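# Lift the tap body and hold it posed as shown

## Task

Using the gripper, pick up the tap body and keep it motionless above the mat, oriented to match the reference image called manual. Only the fingers may be in contact with it. Call finished_scene yourself while it is still held this way, and make sure nothing has been tipped over.

## Robot and tools

ROBOT. There is one arm, a UR-type six-joint arm ending in a Robotiq 2F-85 two-finger gripper. A block about 10 cm long sticks out from the wrist 3 axis toward the gripper's +x and rotates along with it. A camera stand sits beside the table.

FRAMES. Everything (hand position, velocities, targets) is in the scene frame. Its origin is on the table top directly under the arm base, +z is up, and +y is to the left when facing along +x. The base root is at (0, 0, +0.379) m with quat_wxyz (+0.894, +0.153, +0.421, -0.024), so it is tilted relative to the table. In the gripper's own axes, the fingers point along +z and open and close along y. end_effector_position is the spot between the pads when they are shut. Closed fingertips extend about 19 mm past it, open ones about 6 mm. Printed poses may be off by a few cm, more so at long reach.

ROW FORMAT. Every command row has 9 numbers. The first six are absolute joint angles in radians, in this unusual order: shoulder lift, shoulder pan, wrist 3, wrist 1, wrist 2, elbow. Result lists that go by joint use the same order. The last three are gripper position, force_limit and speed, each between -1 and 1.
- Joint ranges: elbow -3.142 to 3.142; all others -6.283 to 6.283. True ends can differ by up to 0.010 rad. A call is refused if a target goes more than 0.010 rad past a stated end and also beyond the joint's current angle. Targets past the real end are clipped, and the result may then print "joint sent to its limit".
- position: +1 is fully open (85 mm). The pads touch near -0.8. At -1 the fingers close until blocked.
- force_limit: grip strength. speed: closing rate, about 20 mm/s at -1, 85 at 0 and 150 at +1. Both begin at +1. A slow close gives a gentler grip, roughly 30 N per pad at force_limit -1 and 100 N at +1. Fast closes from well open give 200 N or more.
- A 0 in these slots is a real command. To leave the gripper as it is, resend the last three values. New force_limit or speed only apply once position changes by at least 0.01.

TOOLS.
- execute_actions(actions, cameras): actions is a list of actions. Each action is a list of up to 15 rows, one per 1/30 s step. If it has fewer rows, the last row is held. An empty list returns state and all camera images, which is a good way to look. Joint targets per step stay within 0.651 rad of the measured angle, and the gripper speed is capped at 4 m/s.
- move(target, speed, blend, stop_force, zero, blocking, cameras): target is one row or a list of up to 15 rows. It drives all joints together toward these absolute angles, so the hand follows a curve. speed is the top joint speed in rad/s (0.01 to 3.14, default 0.5), either one value or one per target. blend in rad rounds corners in a list. stop_force (3 to 120 N) ends the path on contact; use a slow speed with it. Omit it when backing off a contact. With stop_force, every row must carry the same gripper numbers. zero is true by default and re-zeroes first. blocking=false returns early and cannot be combined with stop_force. The result adds a "move:" line: done, off_target, moving, held or fault. None of these tells you whether something is touching. Gripper changes in later targets are applied only after the arm and fingers are at rest.
- wait(seconds 0 to 10): lets time pass while holding the last command.
- stop: brakes a running move. The fingers keep moving.
- zoom_image(camera, region [x0,y0,x1,y1] in pixels, at most 504x504): enlarges part of the latest image from cam_head_left, cam_head_right or cam_wrist, each 896x504.
- show_instructions: shows the reference image again.
- zero_wrist_force: tares the wrist sensor and the stop_force zero.
- read_manual: licence texts only.
- finished_scene(scene): ends the scene for good. Pass the scene number printed at the end of results.

RESULTS. You get joint positions, velocities and torques, "Joint targets" (the current commanded angles; resend them to keep joints still), and "Tool commands". position_measured is in counts: 3 is open, 78 is about 60 mm, 130 about 40 mm, 180 about 20 mm, 230 is pads together. object_status: 0 moving, 1 blocked while opening, 2 blocked while closing (a grip), 3 reached the requested position. Any new position value resets it to 0 for a moment. Wrist force and torque are given in the hand's axes and include unmodelled weight and inertia. "joint command not followed" means the clearance check altered the targets. "within noise" means the arm is still.

GRIPPING. Send position -1, keep sending it, and check for object_status 2. For a softer grip, open first, then close slowly with a low force_limit. Do not squeeze hard while the part is still resting on something.

AVOID. The arm is stiff. A target even a little past a firm contact can trigger a fault. Contact torque over the joint limits (136 N m for the large joints, 25.4 N m for the wrists) or about 150 N of outside force stops the arm for 10 s. Prevent drops, slams, knocking things over, swinging loads fast, and anything leaving the table. A loose object may get an occasional push from outside. Holding loads or keeping the arm stretched heats the motors: a MOTOR HOT warning comes at 70 °C and a brake stop at 85 °C. Arm motion trails commands by about 0.09 to 0.22 s and can overshoot on fast moves.

Each tool is called after "Call:" by a JSON object that holds its "op" and its "data", one argument or row to a line.

Reference images:

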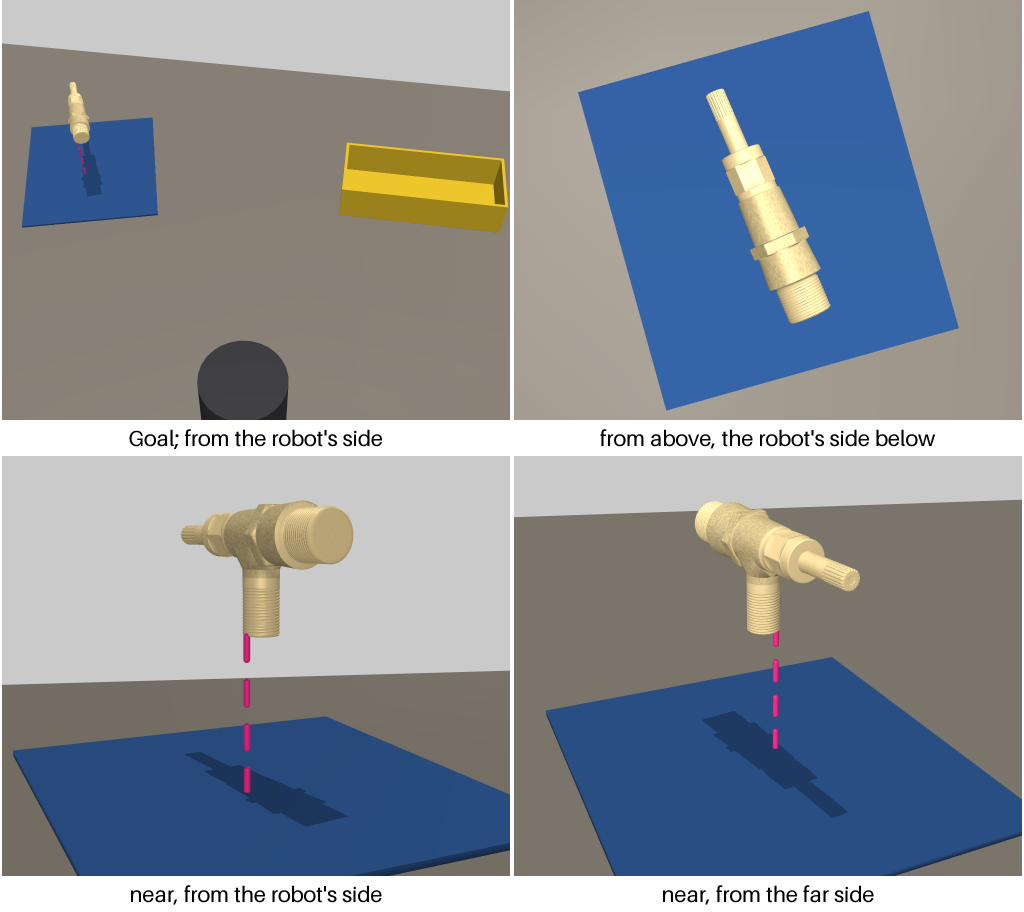

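## Session

Call:
{"op": "execute_actions", "data": {
  "actions": []
}}

Scene clock: 0.00 s.
end_effector_position=(+0.4478, +0.0461, +0.1330) position_measured=3 object_status=3 end_effector_quat_wxyz=(-0.296, +0.787, -0.025, +0.541)
Joint names: [shoulder lift, shoulder pan, wrist 3, wrist 1, wrist 2, elbow]
Joint positions: [-0.635 -0.732 -2.365 0.57 -0.46 2.212]
Joint velocities: within noise
Joint torques (N m): no reading
Wrist force (N): no reading
Wrist torque (N m): no reading
Wrist force, peak (N): no reading
Joint targets: [-0.635 -0.732 -2.365 0.570 -0.460 2.212]
Tool commands: gripper/position=+1.0 gripper/force_limit=+1.0 gripper/speed=+1.0

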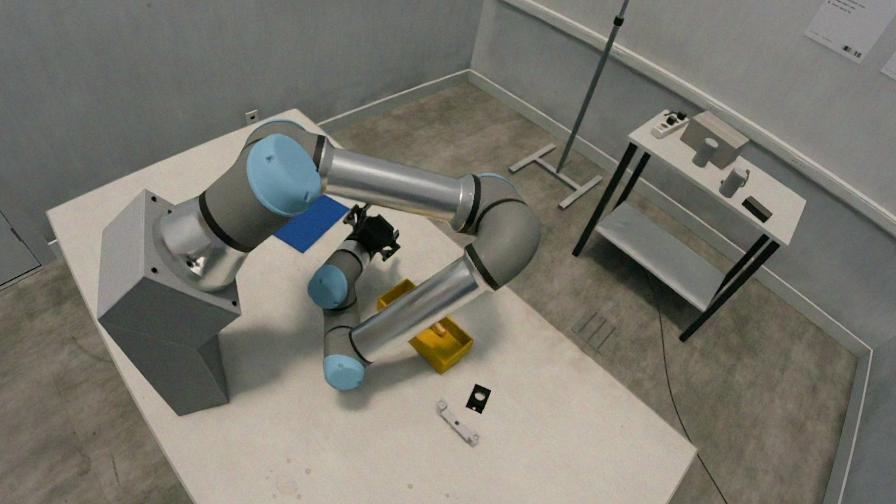

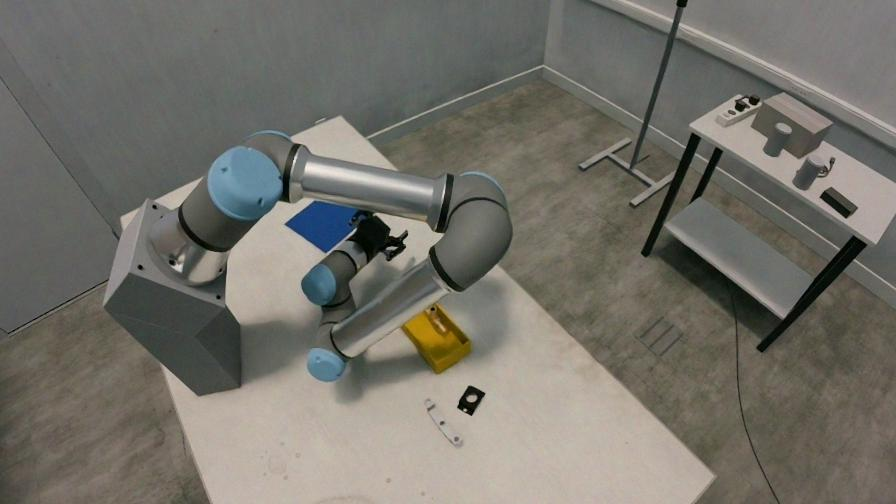

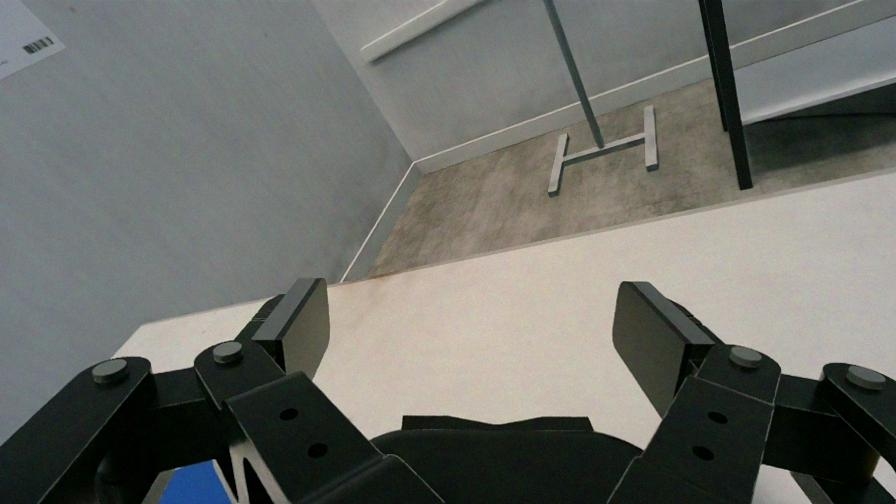

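Call:
{"op": "zoom_image", "data": {
  "camera": "cam_head_left",
  "region": [360, 260, 500, 390]
}}

Call:
{"op": "zoom_image", "data": {
  "camera": "cam_head_right",
  "region": [380, 280, 500, 390]
}}

Scaled by 3.600.

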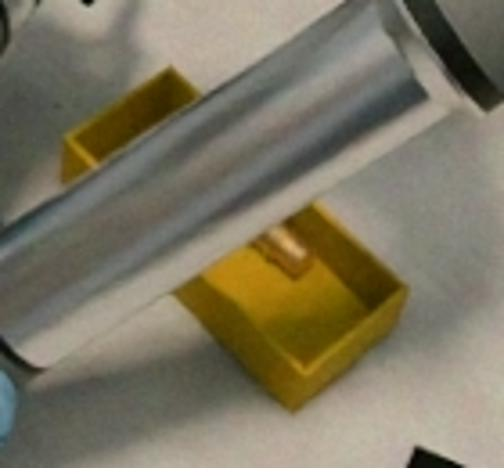

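Scaled by 4.200.

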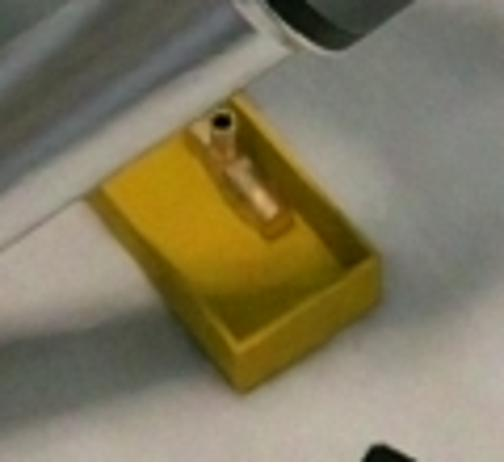

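Call:
{"op": "move", "data": {
  "target": [-1.838,-0.510,-0.489,0.537,1.420,1.951,1,1,1],
  "speed": 1.0,
  "cameras": ["all"]
}}

Scene clock: 94.83 s.
end_effector_position=(+0.5008, -0.0996, +0.2004) position_measured=3 object_status=3 end_effector_quat_wxyz=(+0.000, +1.000, +0.001, +0.001) end_effector_velocity=(+0.000, -0.001, +0.001) end_effector_angular_velocity=(-0.005, +0.001, -0.004)
Joint names: [shoulder lift, shoulder pan, wrist 3, wrist 1, wrist 2, elbow]
Joint positions: [-1.838 -0.51 -0.489 0.537 1.42 1.951]
Joint velocities: [-0.002 0 0.005 0 0.005 0]
Joint torques (N m): [-43.55 1.71 1.97 3.77 1.71 0.35]
Wrist force (N): [0.9 0.3 -0.8]
Wrist torque (N m): [-0.25 -0.19 0.32]
Wrist force, peak (N): [2.0 1.8 -2.7]
Joint targets: [-1.838 -0.510 -0.489 0.537 1.420 1.951]
move: done

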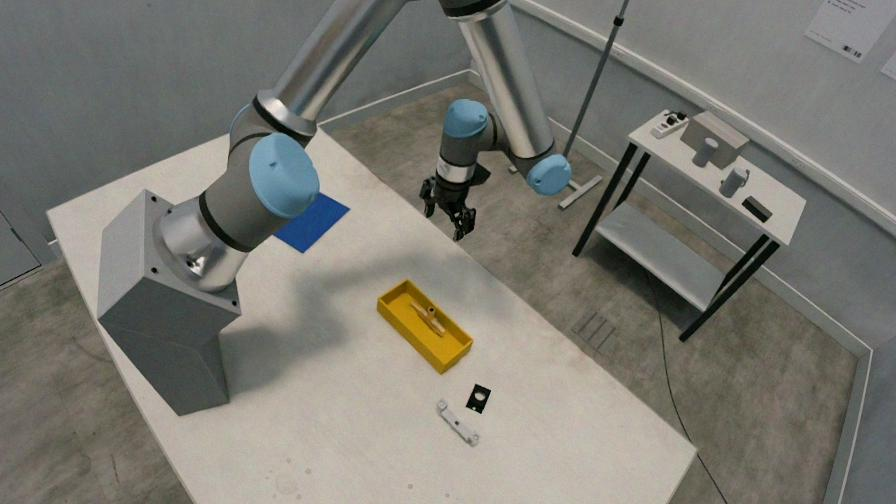

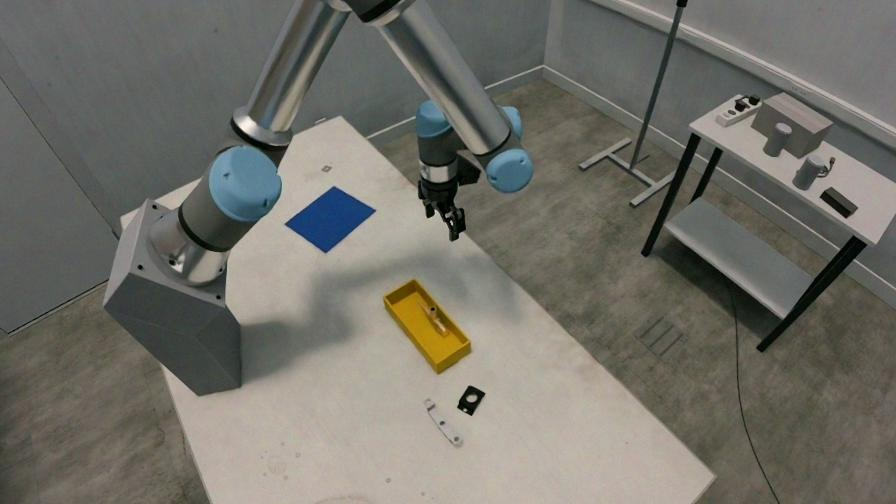

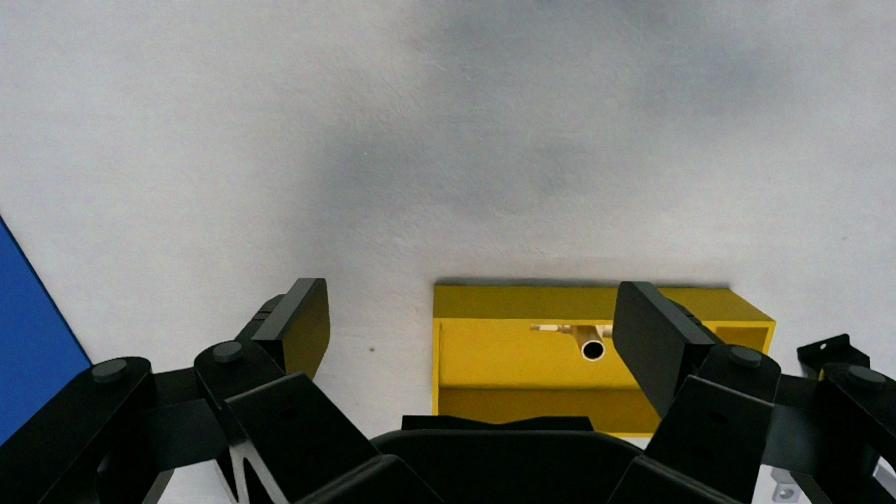

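Call:
{"op": "move", "data": {
  "target": [-1.8015,-1.3135,-0.9653,0.1622,0.6083,2.378,1,1,1],
  "speed": 0.9,
  "cameras": ["all"]
}}

Call:
{"op": "zoom_image", "data": {
  "camera": "cam_head_right",
  "region": [260, 150, 500, 400]
}}

Call:
{"op": "zoom_image", "data": {
  "camera": "cam_wrist",
  "region": [250, 200, 650, 450]
}}

Scene clock: 199.20 s.
end_effector_position=(+0.3709, -0.1890, +0.1426) position_measured=3 object_status=3 end_effector_quat_wxyz=(+0.000, +0.991, +0.000, +0.131) end_effector_velocity=(+0.001, +0.000, +0.000) end_effector_angular_velocity=(+0.000, -0.004, +0.002)
Joint names: [shoulder lift, shoulder pan, wrist 3, wrist 1, wrist 2, elbow]
Joint positions: [-1.801 -1.313 -0.965 0.162 0.608 2.378]
Joint velocities: [0 -0.003 -0.002 -0.002 -0.006 0.001]
Joint torques (N m): [-24.16 -5.41 -1.41 0.26 -2.4 3.18]
Wrist force (N): [0.5 0.3 -0.8]
Wrist torque (N m): [-0.32 -0.10 0.09]
Wrist force, peak (N): [2.3 -0.3 -2.3]
Joint targets: [-1.802 -1.314 -0.965 0.162 0.608 2.378]
move: done

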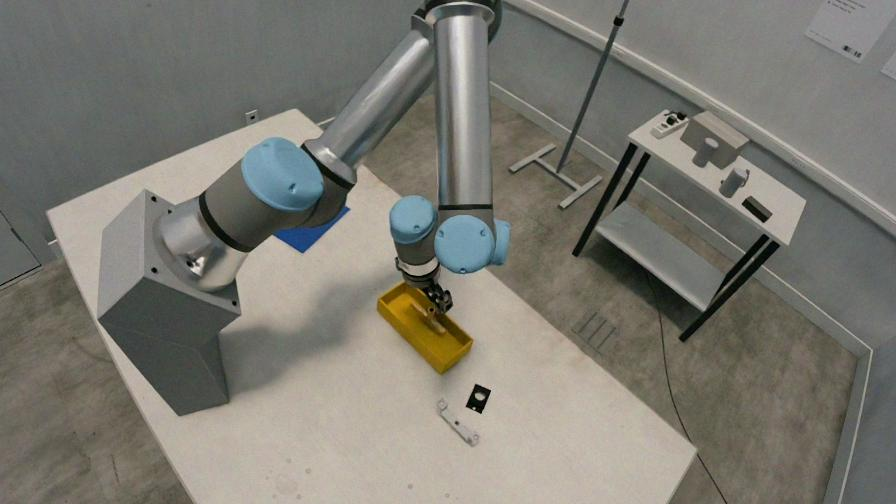

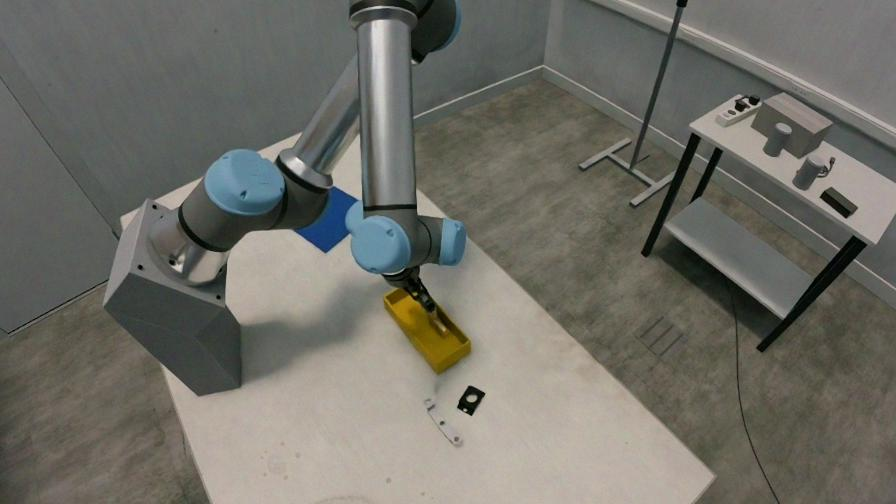

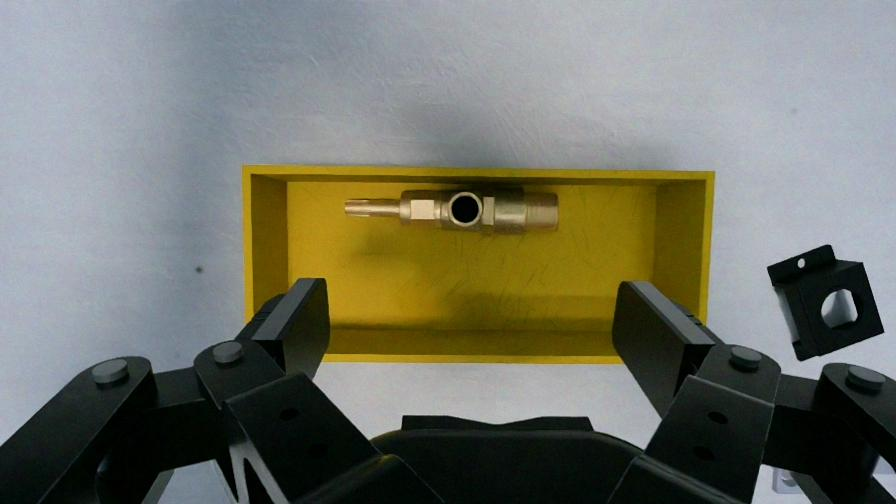

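Scaled by 2.016.

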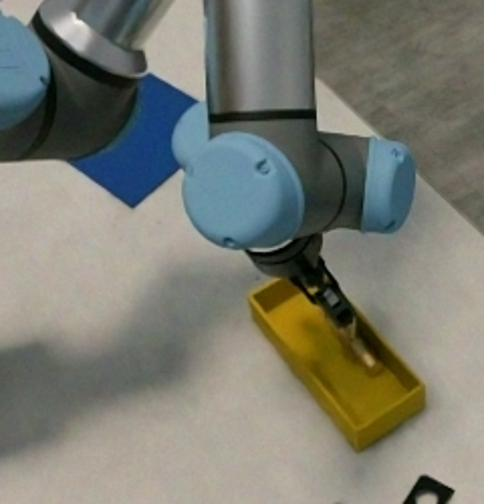

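Scaled by 1.260.

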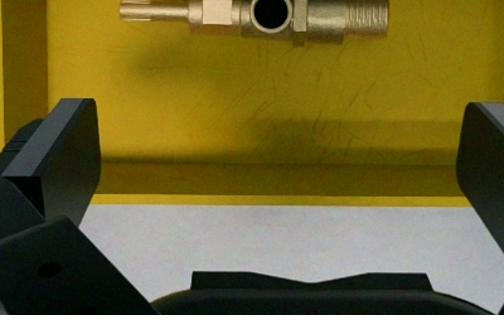

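Call:
{"op": "move", "data": {
  "target": [-1.558,-0.968,-0.668,-0.1482,0.8909,2.2243,1,1,1],
  "speed": 0.25,
  "stop_force": 15,
  "cameras": ["all"]
}}

Call:
{"op": "zoom_image", "data": {
  "camera": "cam_wrist",
  "region": [250, 100, 650, 500]
}}

Scene clock: 225.47 s.
end_effector_position=(+0.4027, -0.1886, +0.0526) position_measured=3 object_status=3 end_effector_quat_wxyz=(+0.000, +0.991, +0.000, +0.131)
Joint names: [shoulder lift, shoulder pan, wrist 3, wrist 1, wrist 2, elbow]
Joint positions: [-1.558 -0.968 -0.668 -0.148 0.891 2.224]
Joint torques (N m): [-23.66 10.3 1.74 0.49 1.3 8.39]
Wrist force (N): [0.8 -0.2 -0.6]
Wrist torque (N m): [-0.36 -0.12 0.20]
Wrist force, peak (N): [0.5 -0.3 -1.7]
Joint targets: [-1.558 -0.968 -0.668 -0.148 0.891 2.224]
move: done

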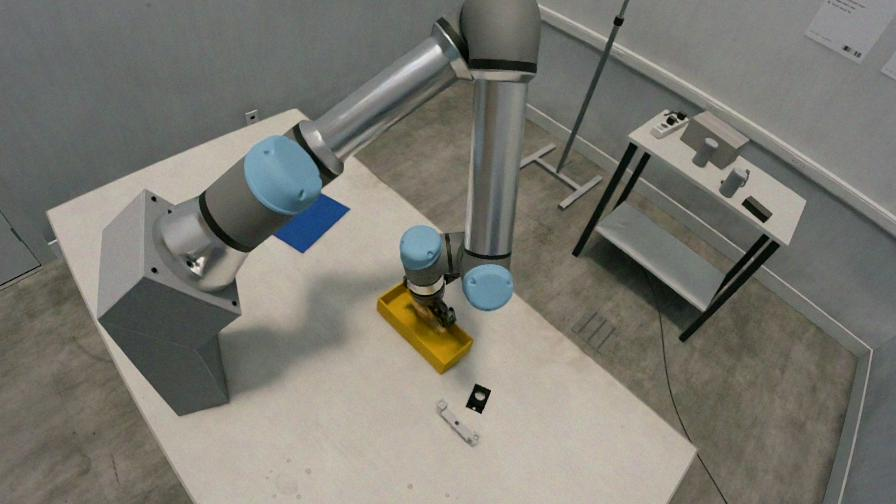

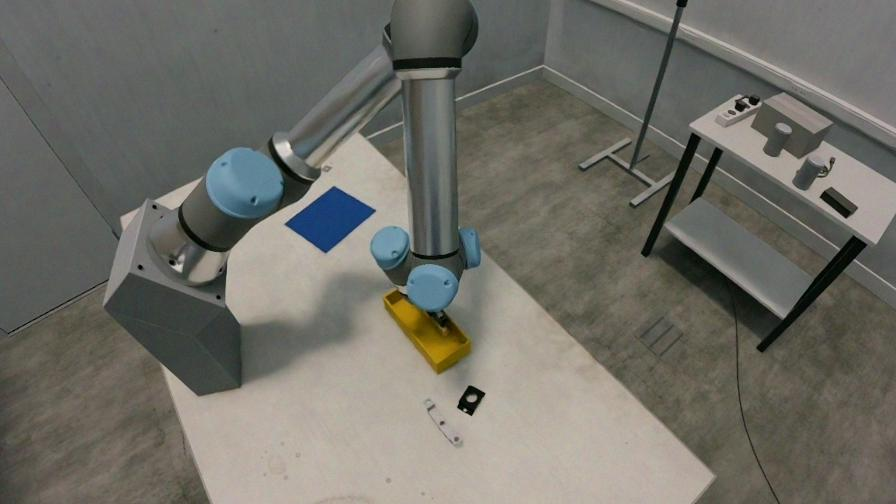

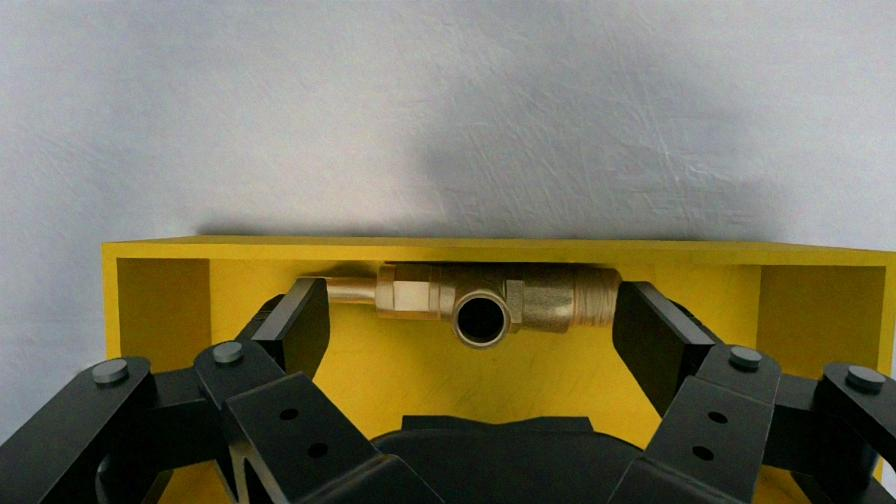

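Scaled by 1.260.

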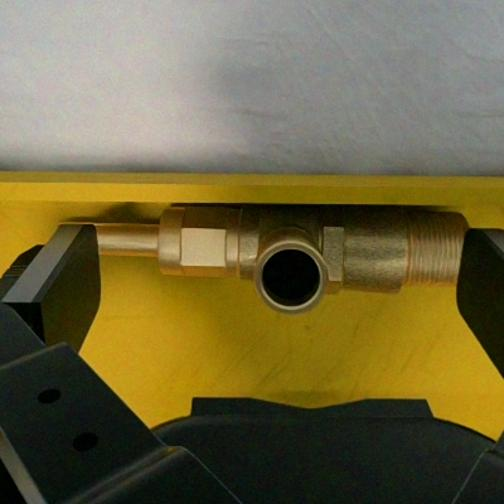

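Call:
{"op": "move", "data": {
  "target": [
    [-1.5658,-0.9791,-0.6775,-0.1383,0.8819,2.2292,1,1,1],
    [-1.5658,-0.9791,-0.6775,-0.1383,0.8819,2.2292,-1,0,-0.7]
  ],
  "speed": 0.25,
  "cameras": ["cam_wrist"]
}}

Scene clock: 240.73 s.
end_effector_position=(+0.4009, -0.1894, +0.0557) position_measured=193 object_status=0 end_effector_quat_wxyz=(+0.000, +0.991, +0.001, +0.130)
Joint names: [shoulder lift, shoulder pan, wrist 3, wrist 1, wrist 2, elbow]
Joint positions: [-1.566 -0.979 -0.677 -0.138 0.882 2.229]
Joint torques (N m): [-23.26 8.78 1.26 1.54 -1.7 -4.93]
Wrist force (N): [12.1 10.3 -45.7]
Wrist torque (N m): [-1.39 -0.46 -0.02]
Wrist force, peak (N): [12.5 10.5 -46.1]
Joint targets: [-1.566 -0.979 -0.677 -0.138 0.882 2.229]
move: done
Images, in order (width x height): cam_wrist 896x504.

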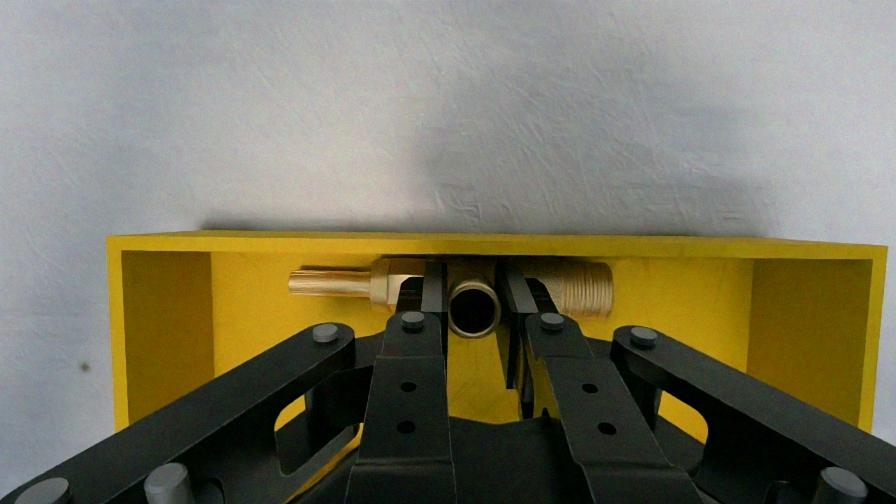

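Call:
{"op": "move", "data": {
  "target": [
    [-1.5658,-0.9791,-0.6775,-0.1383,0.8819,2.2292,-0.2,0,-0.7],
    [-1.5787,-0.9974,-0.6933,-0.1218,0.8669,2.2374,-0.2,0,-0.7],
    [-1.5787,-0.9974,-0.6933,-0.1218,0.8669,2.2374,-1,0,-0.7]
  ],
  "speed": 0.25,
  "cameras": ["cam_wrist"]
}}

Scene clock: 254.13 s.
end_effector_position=(+0.3981, -0.1902, +0.0610) position_measured=194 object_status=0 end_effector_quat_wxyz=(-0.001, +0.992, +0.001, +0.129)
Joint names: [shoulder lift, shoulder pan, wrist 3, wrist 1, wrist 2, elbow]
Joint positions: [-1.579 -0.997 -0.693 -0.122 0.867 2.237]
Joint torques (N m): [-23.11 8.16 1.79 1.05 0.09 -11.54]
Wrist force (N): [7.9 -0.5 -27.7]
Wrist torque (N m): [-0.85 -0.26 0.10]
Wrist force, peak (N): [12.3 10.9 -46.1]
Joint targets: [-1.579 -0.997 -0.693 -0.122 0.867 2.237]
move: done
Images, in order (width x height): cam_wrist 896x504.

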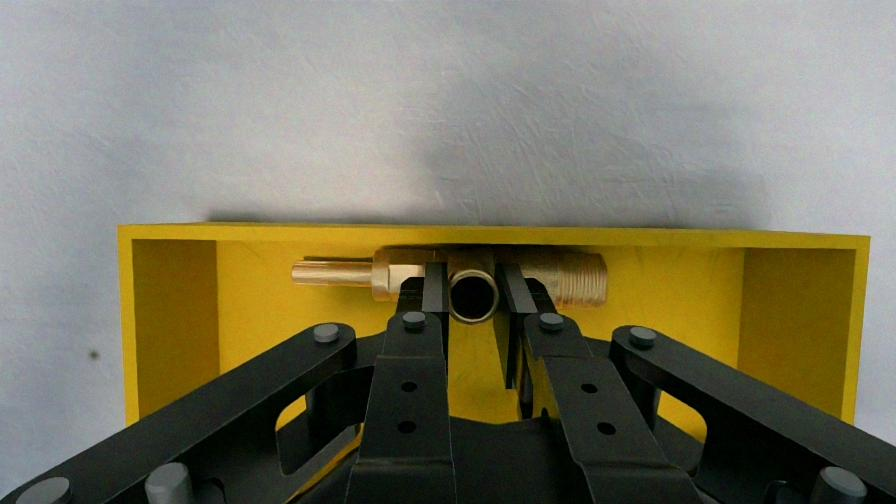

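Call:
{"op": "move", "data": {
  "target": [-1.8015,-1.3135,-0.9653,0.1622,0.6083,2.378,-1,0,-0.7],
  "speed": 0.3,
  "cameras": ["cam_wrist"]
}}

Scene clock: 301.27 s.
end_effector_position=(+0.3708, -0.1889, +0.1426) position_measured=194 object_status=2 end_effector_quat_wxyz=(+0.000, +0.991, +0.000, +0.131)
Joint names: [shoulder lift, shoulder pan, wrist 3, wrist 1, wrist 2, elbow]
Joint positions: [-1.801 -1.313 -0.965 0.162 0.609 2.378]
Joint torques (N m): [-25.12 -7.16 -0.92 3.58 -1.81 -9.95]
Wrist force (N): [-0.1 -0.6 1.1]
Wrist torque (N m): [-0.44 -0.10 0.09]
Wrist force, peak (N): [8.7 -0.2 -28.8]
Joint targets: [-1.802 -1.314 -0.965 0.162 0.608 2.378]
move: done
Images, in order (width x height): cam_wrist 896x504.

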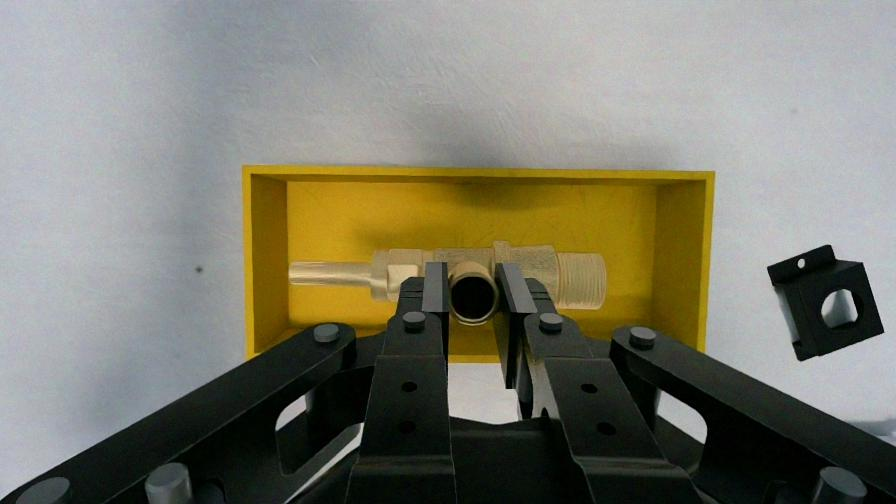

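Gripped and held level. Go to the goal.

Call:
{"op": "move", "data": {
  "target": [-0.9492,0.2361,2.079,-0.353,-0.8986,1.8842,-1,0,-0.7],
  "speed": 0.8,
  "cameras": ["all"]
}}

Call:
{"op": "zoom_image", "data": {
  "camera": "cam_head_right",
  "region": [220, 60, 470, 310]
}}

Call:
{"op": "zoom_image", "data": {
  "camera": "cam_head_left",
  "region": [200, 60, 450, 310]
}}

Scene clock: 313.60 s.
end_effector_position=(+0.3399, +0.2803, +0.4601) position_measured=194 object_status=2 end_effector_quat_wxyz=(+0.541, -0.110, +0.071, +0.831) end_effector_velocity=(+0.000, +0.000, +0.000) end_effector_angular_velocity=(+0.003, +0.002, +0.007)
Joint names: [shoulder lift, shoulder pan, wrist 3, wrist 1, wrist 2, elbow]
Joint positions: [-0.949 0.236 2.079 -0.353 -0.898 1.884]
Joint velocities: [0.001 0.001 0.005 0 -0.003 0]
Joint torques (N m): [-30.32 34.85 2.03 4.17 -2.34 16.01]
Wrist force (N): [0.1 3.1 -0.4]
Wrist torque (N m): [0.87 -0.16 0.25]
Wrist force, peak (N): [1.5 4.3 -0.2]
Joint targets: [-0.949 0.236 2.079 -0.353 -0.899 1.884]
move: done

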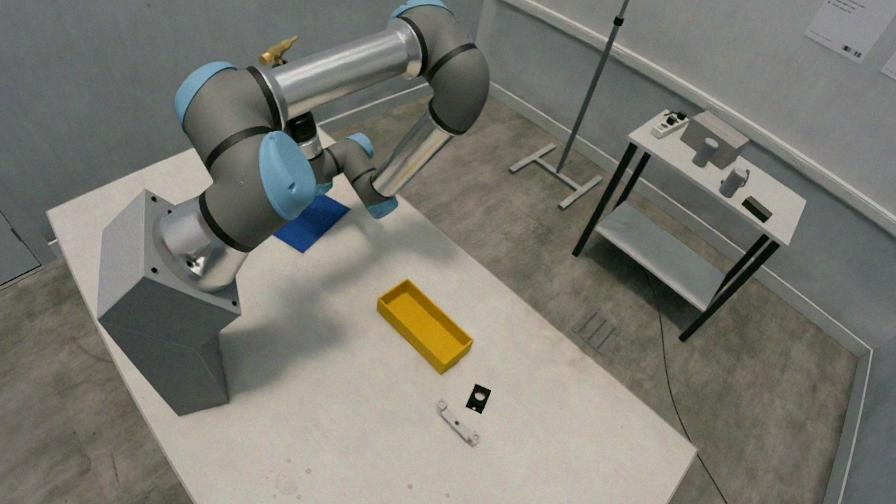

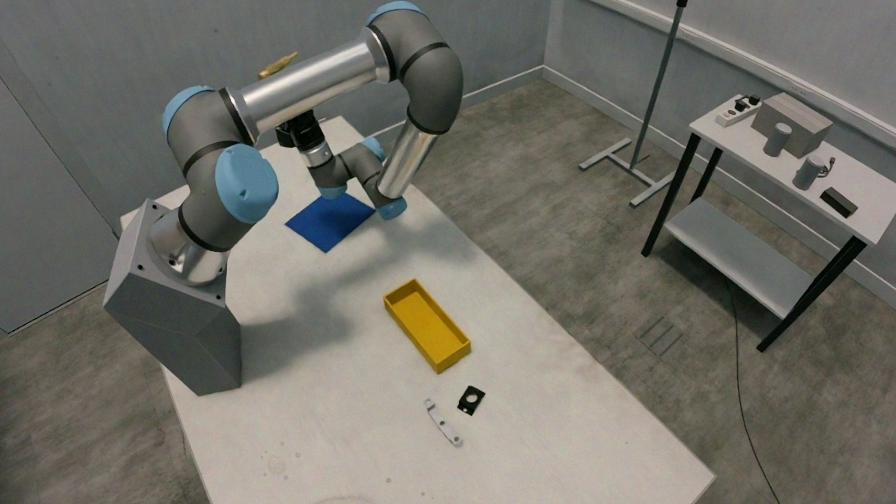

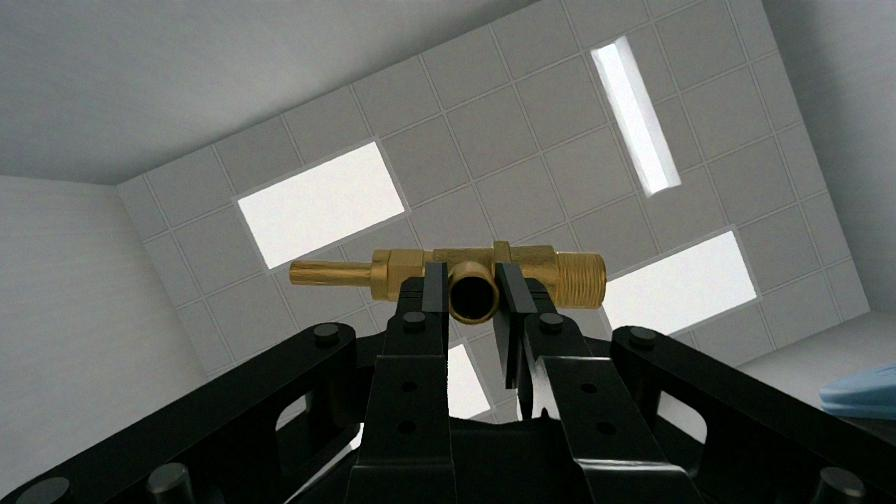

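Scaled by 2.016.

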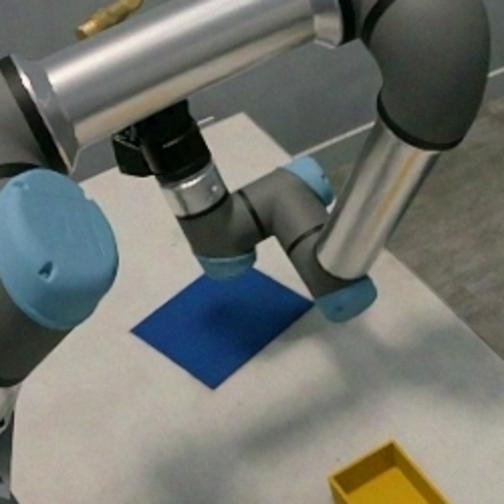

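Scaled by 2.016.

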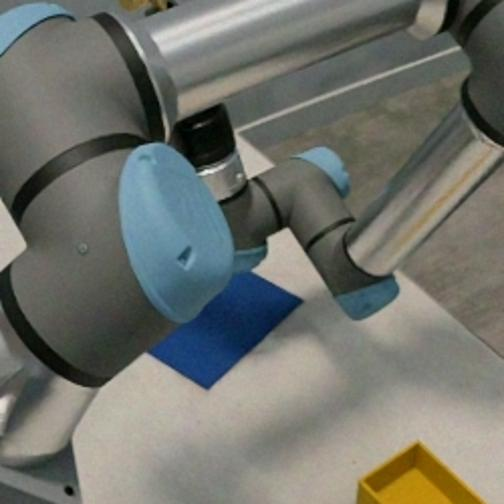

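Call:
{"op": "finished_scene", "data": {
  "scene": 1
}}

The scene is finished: the task was done.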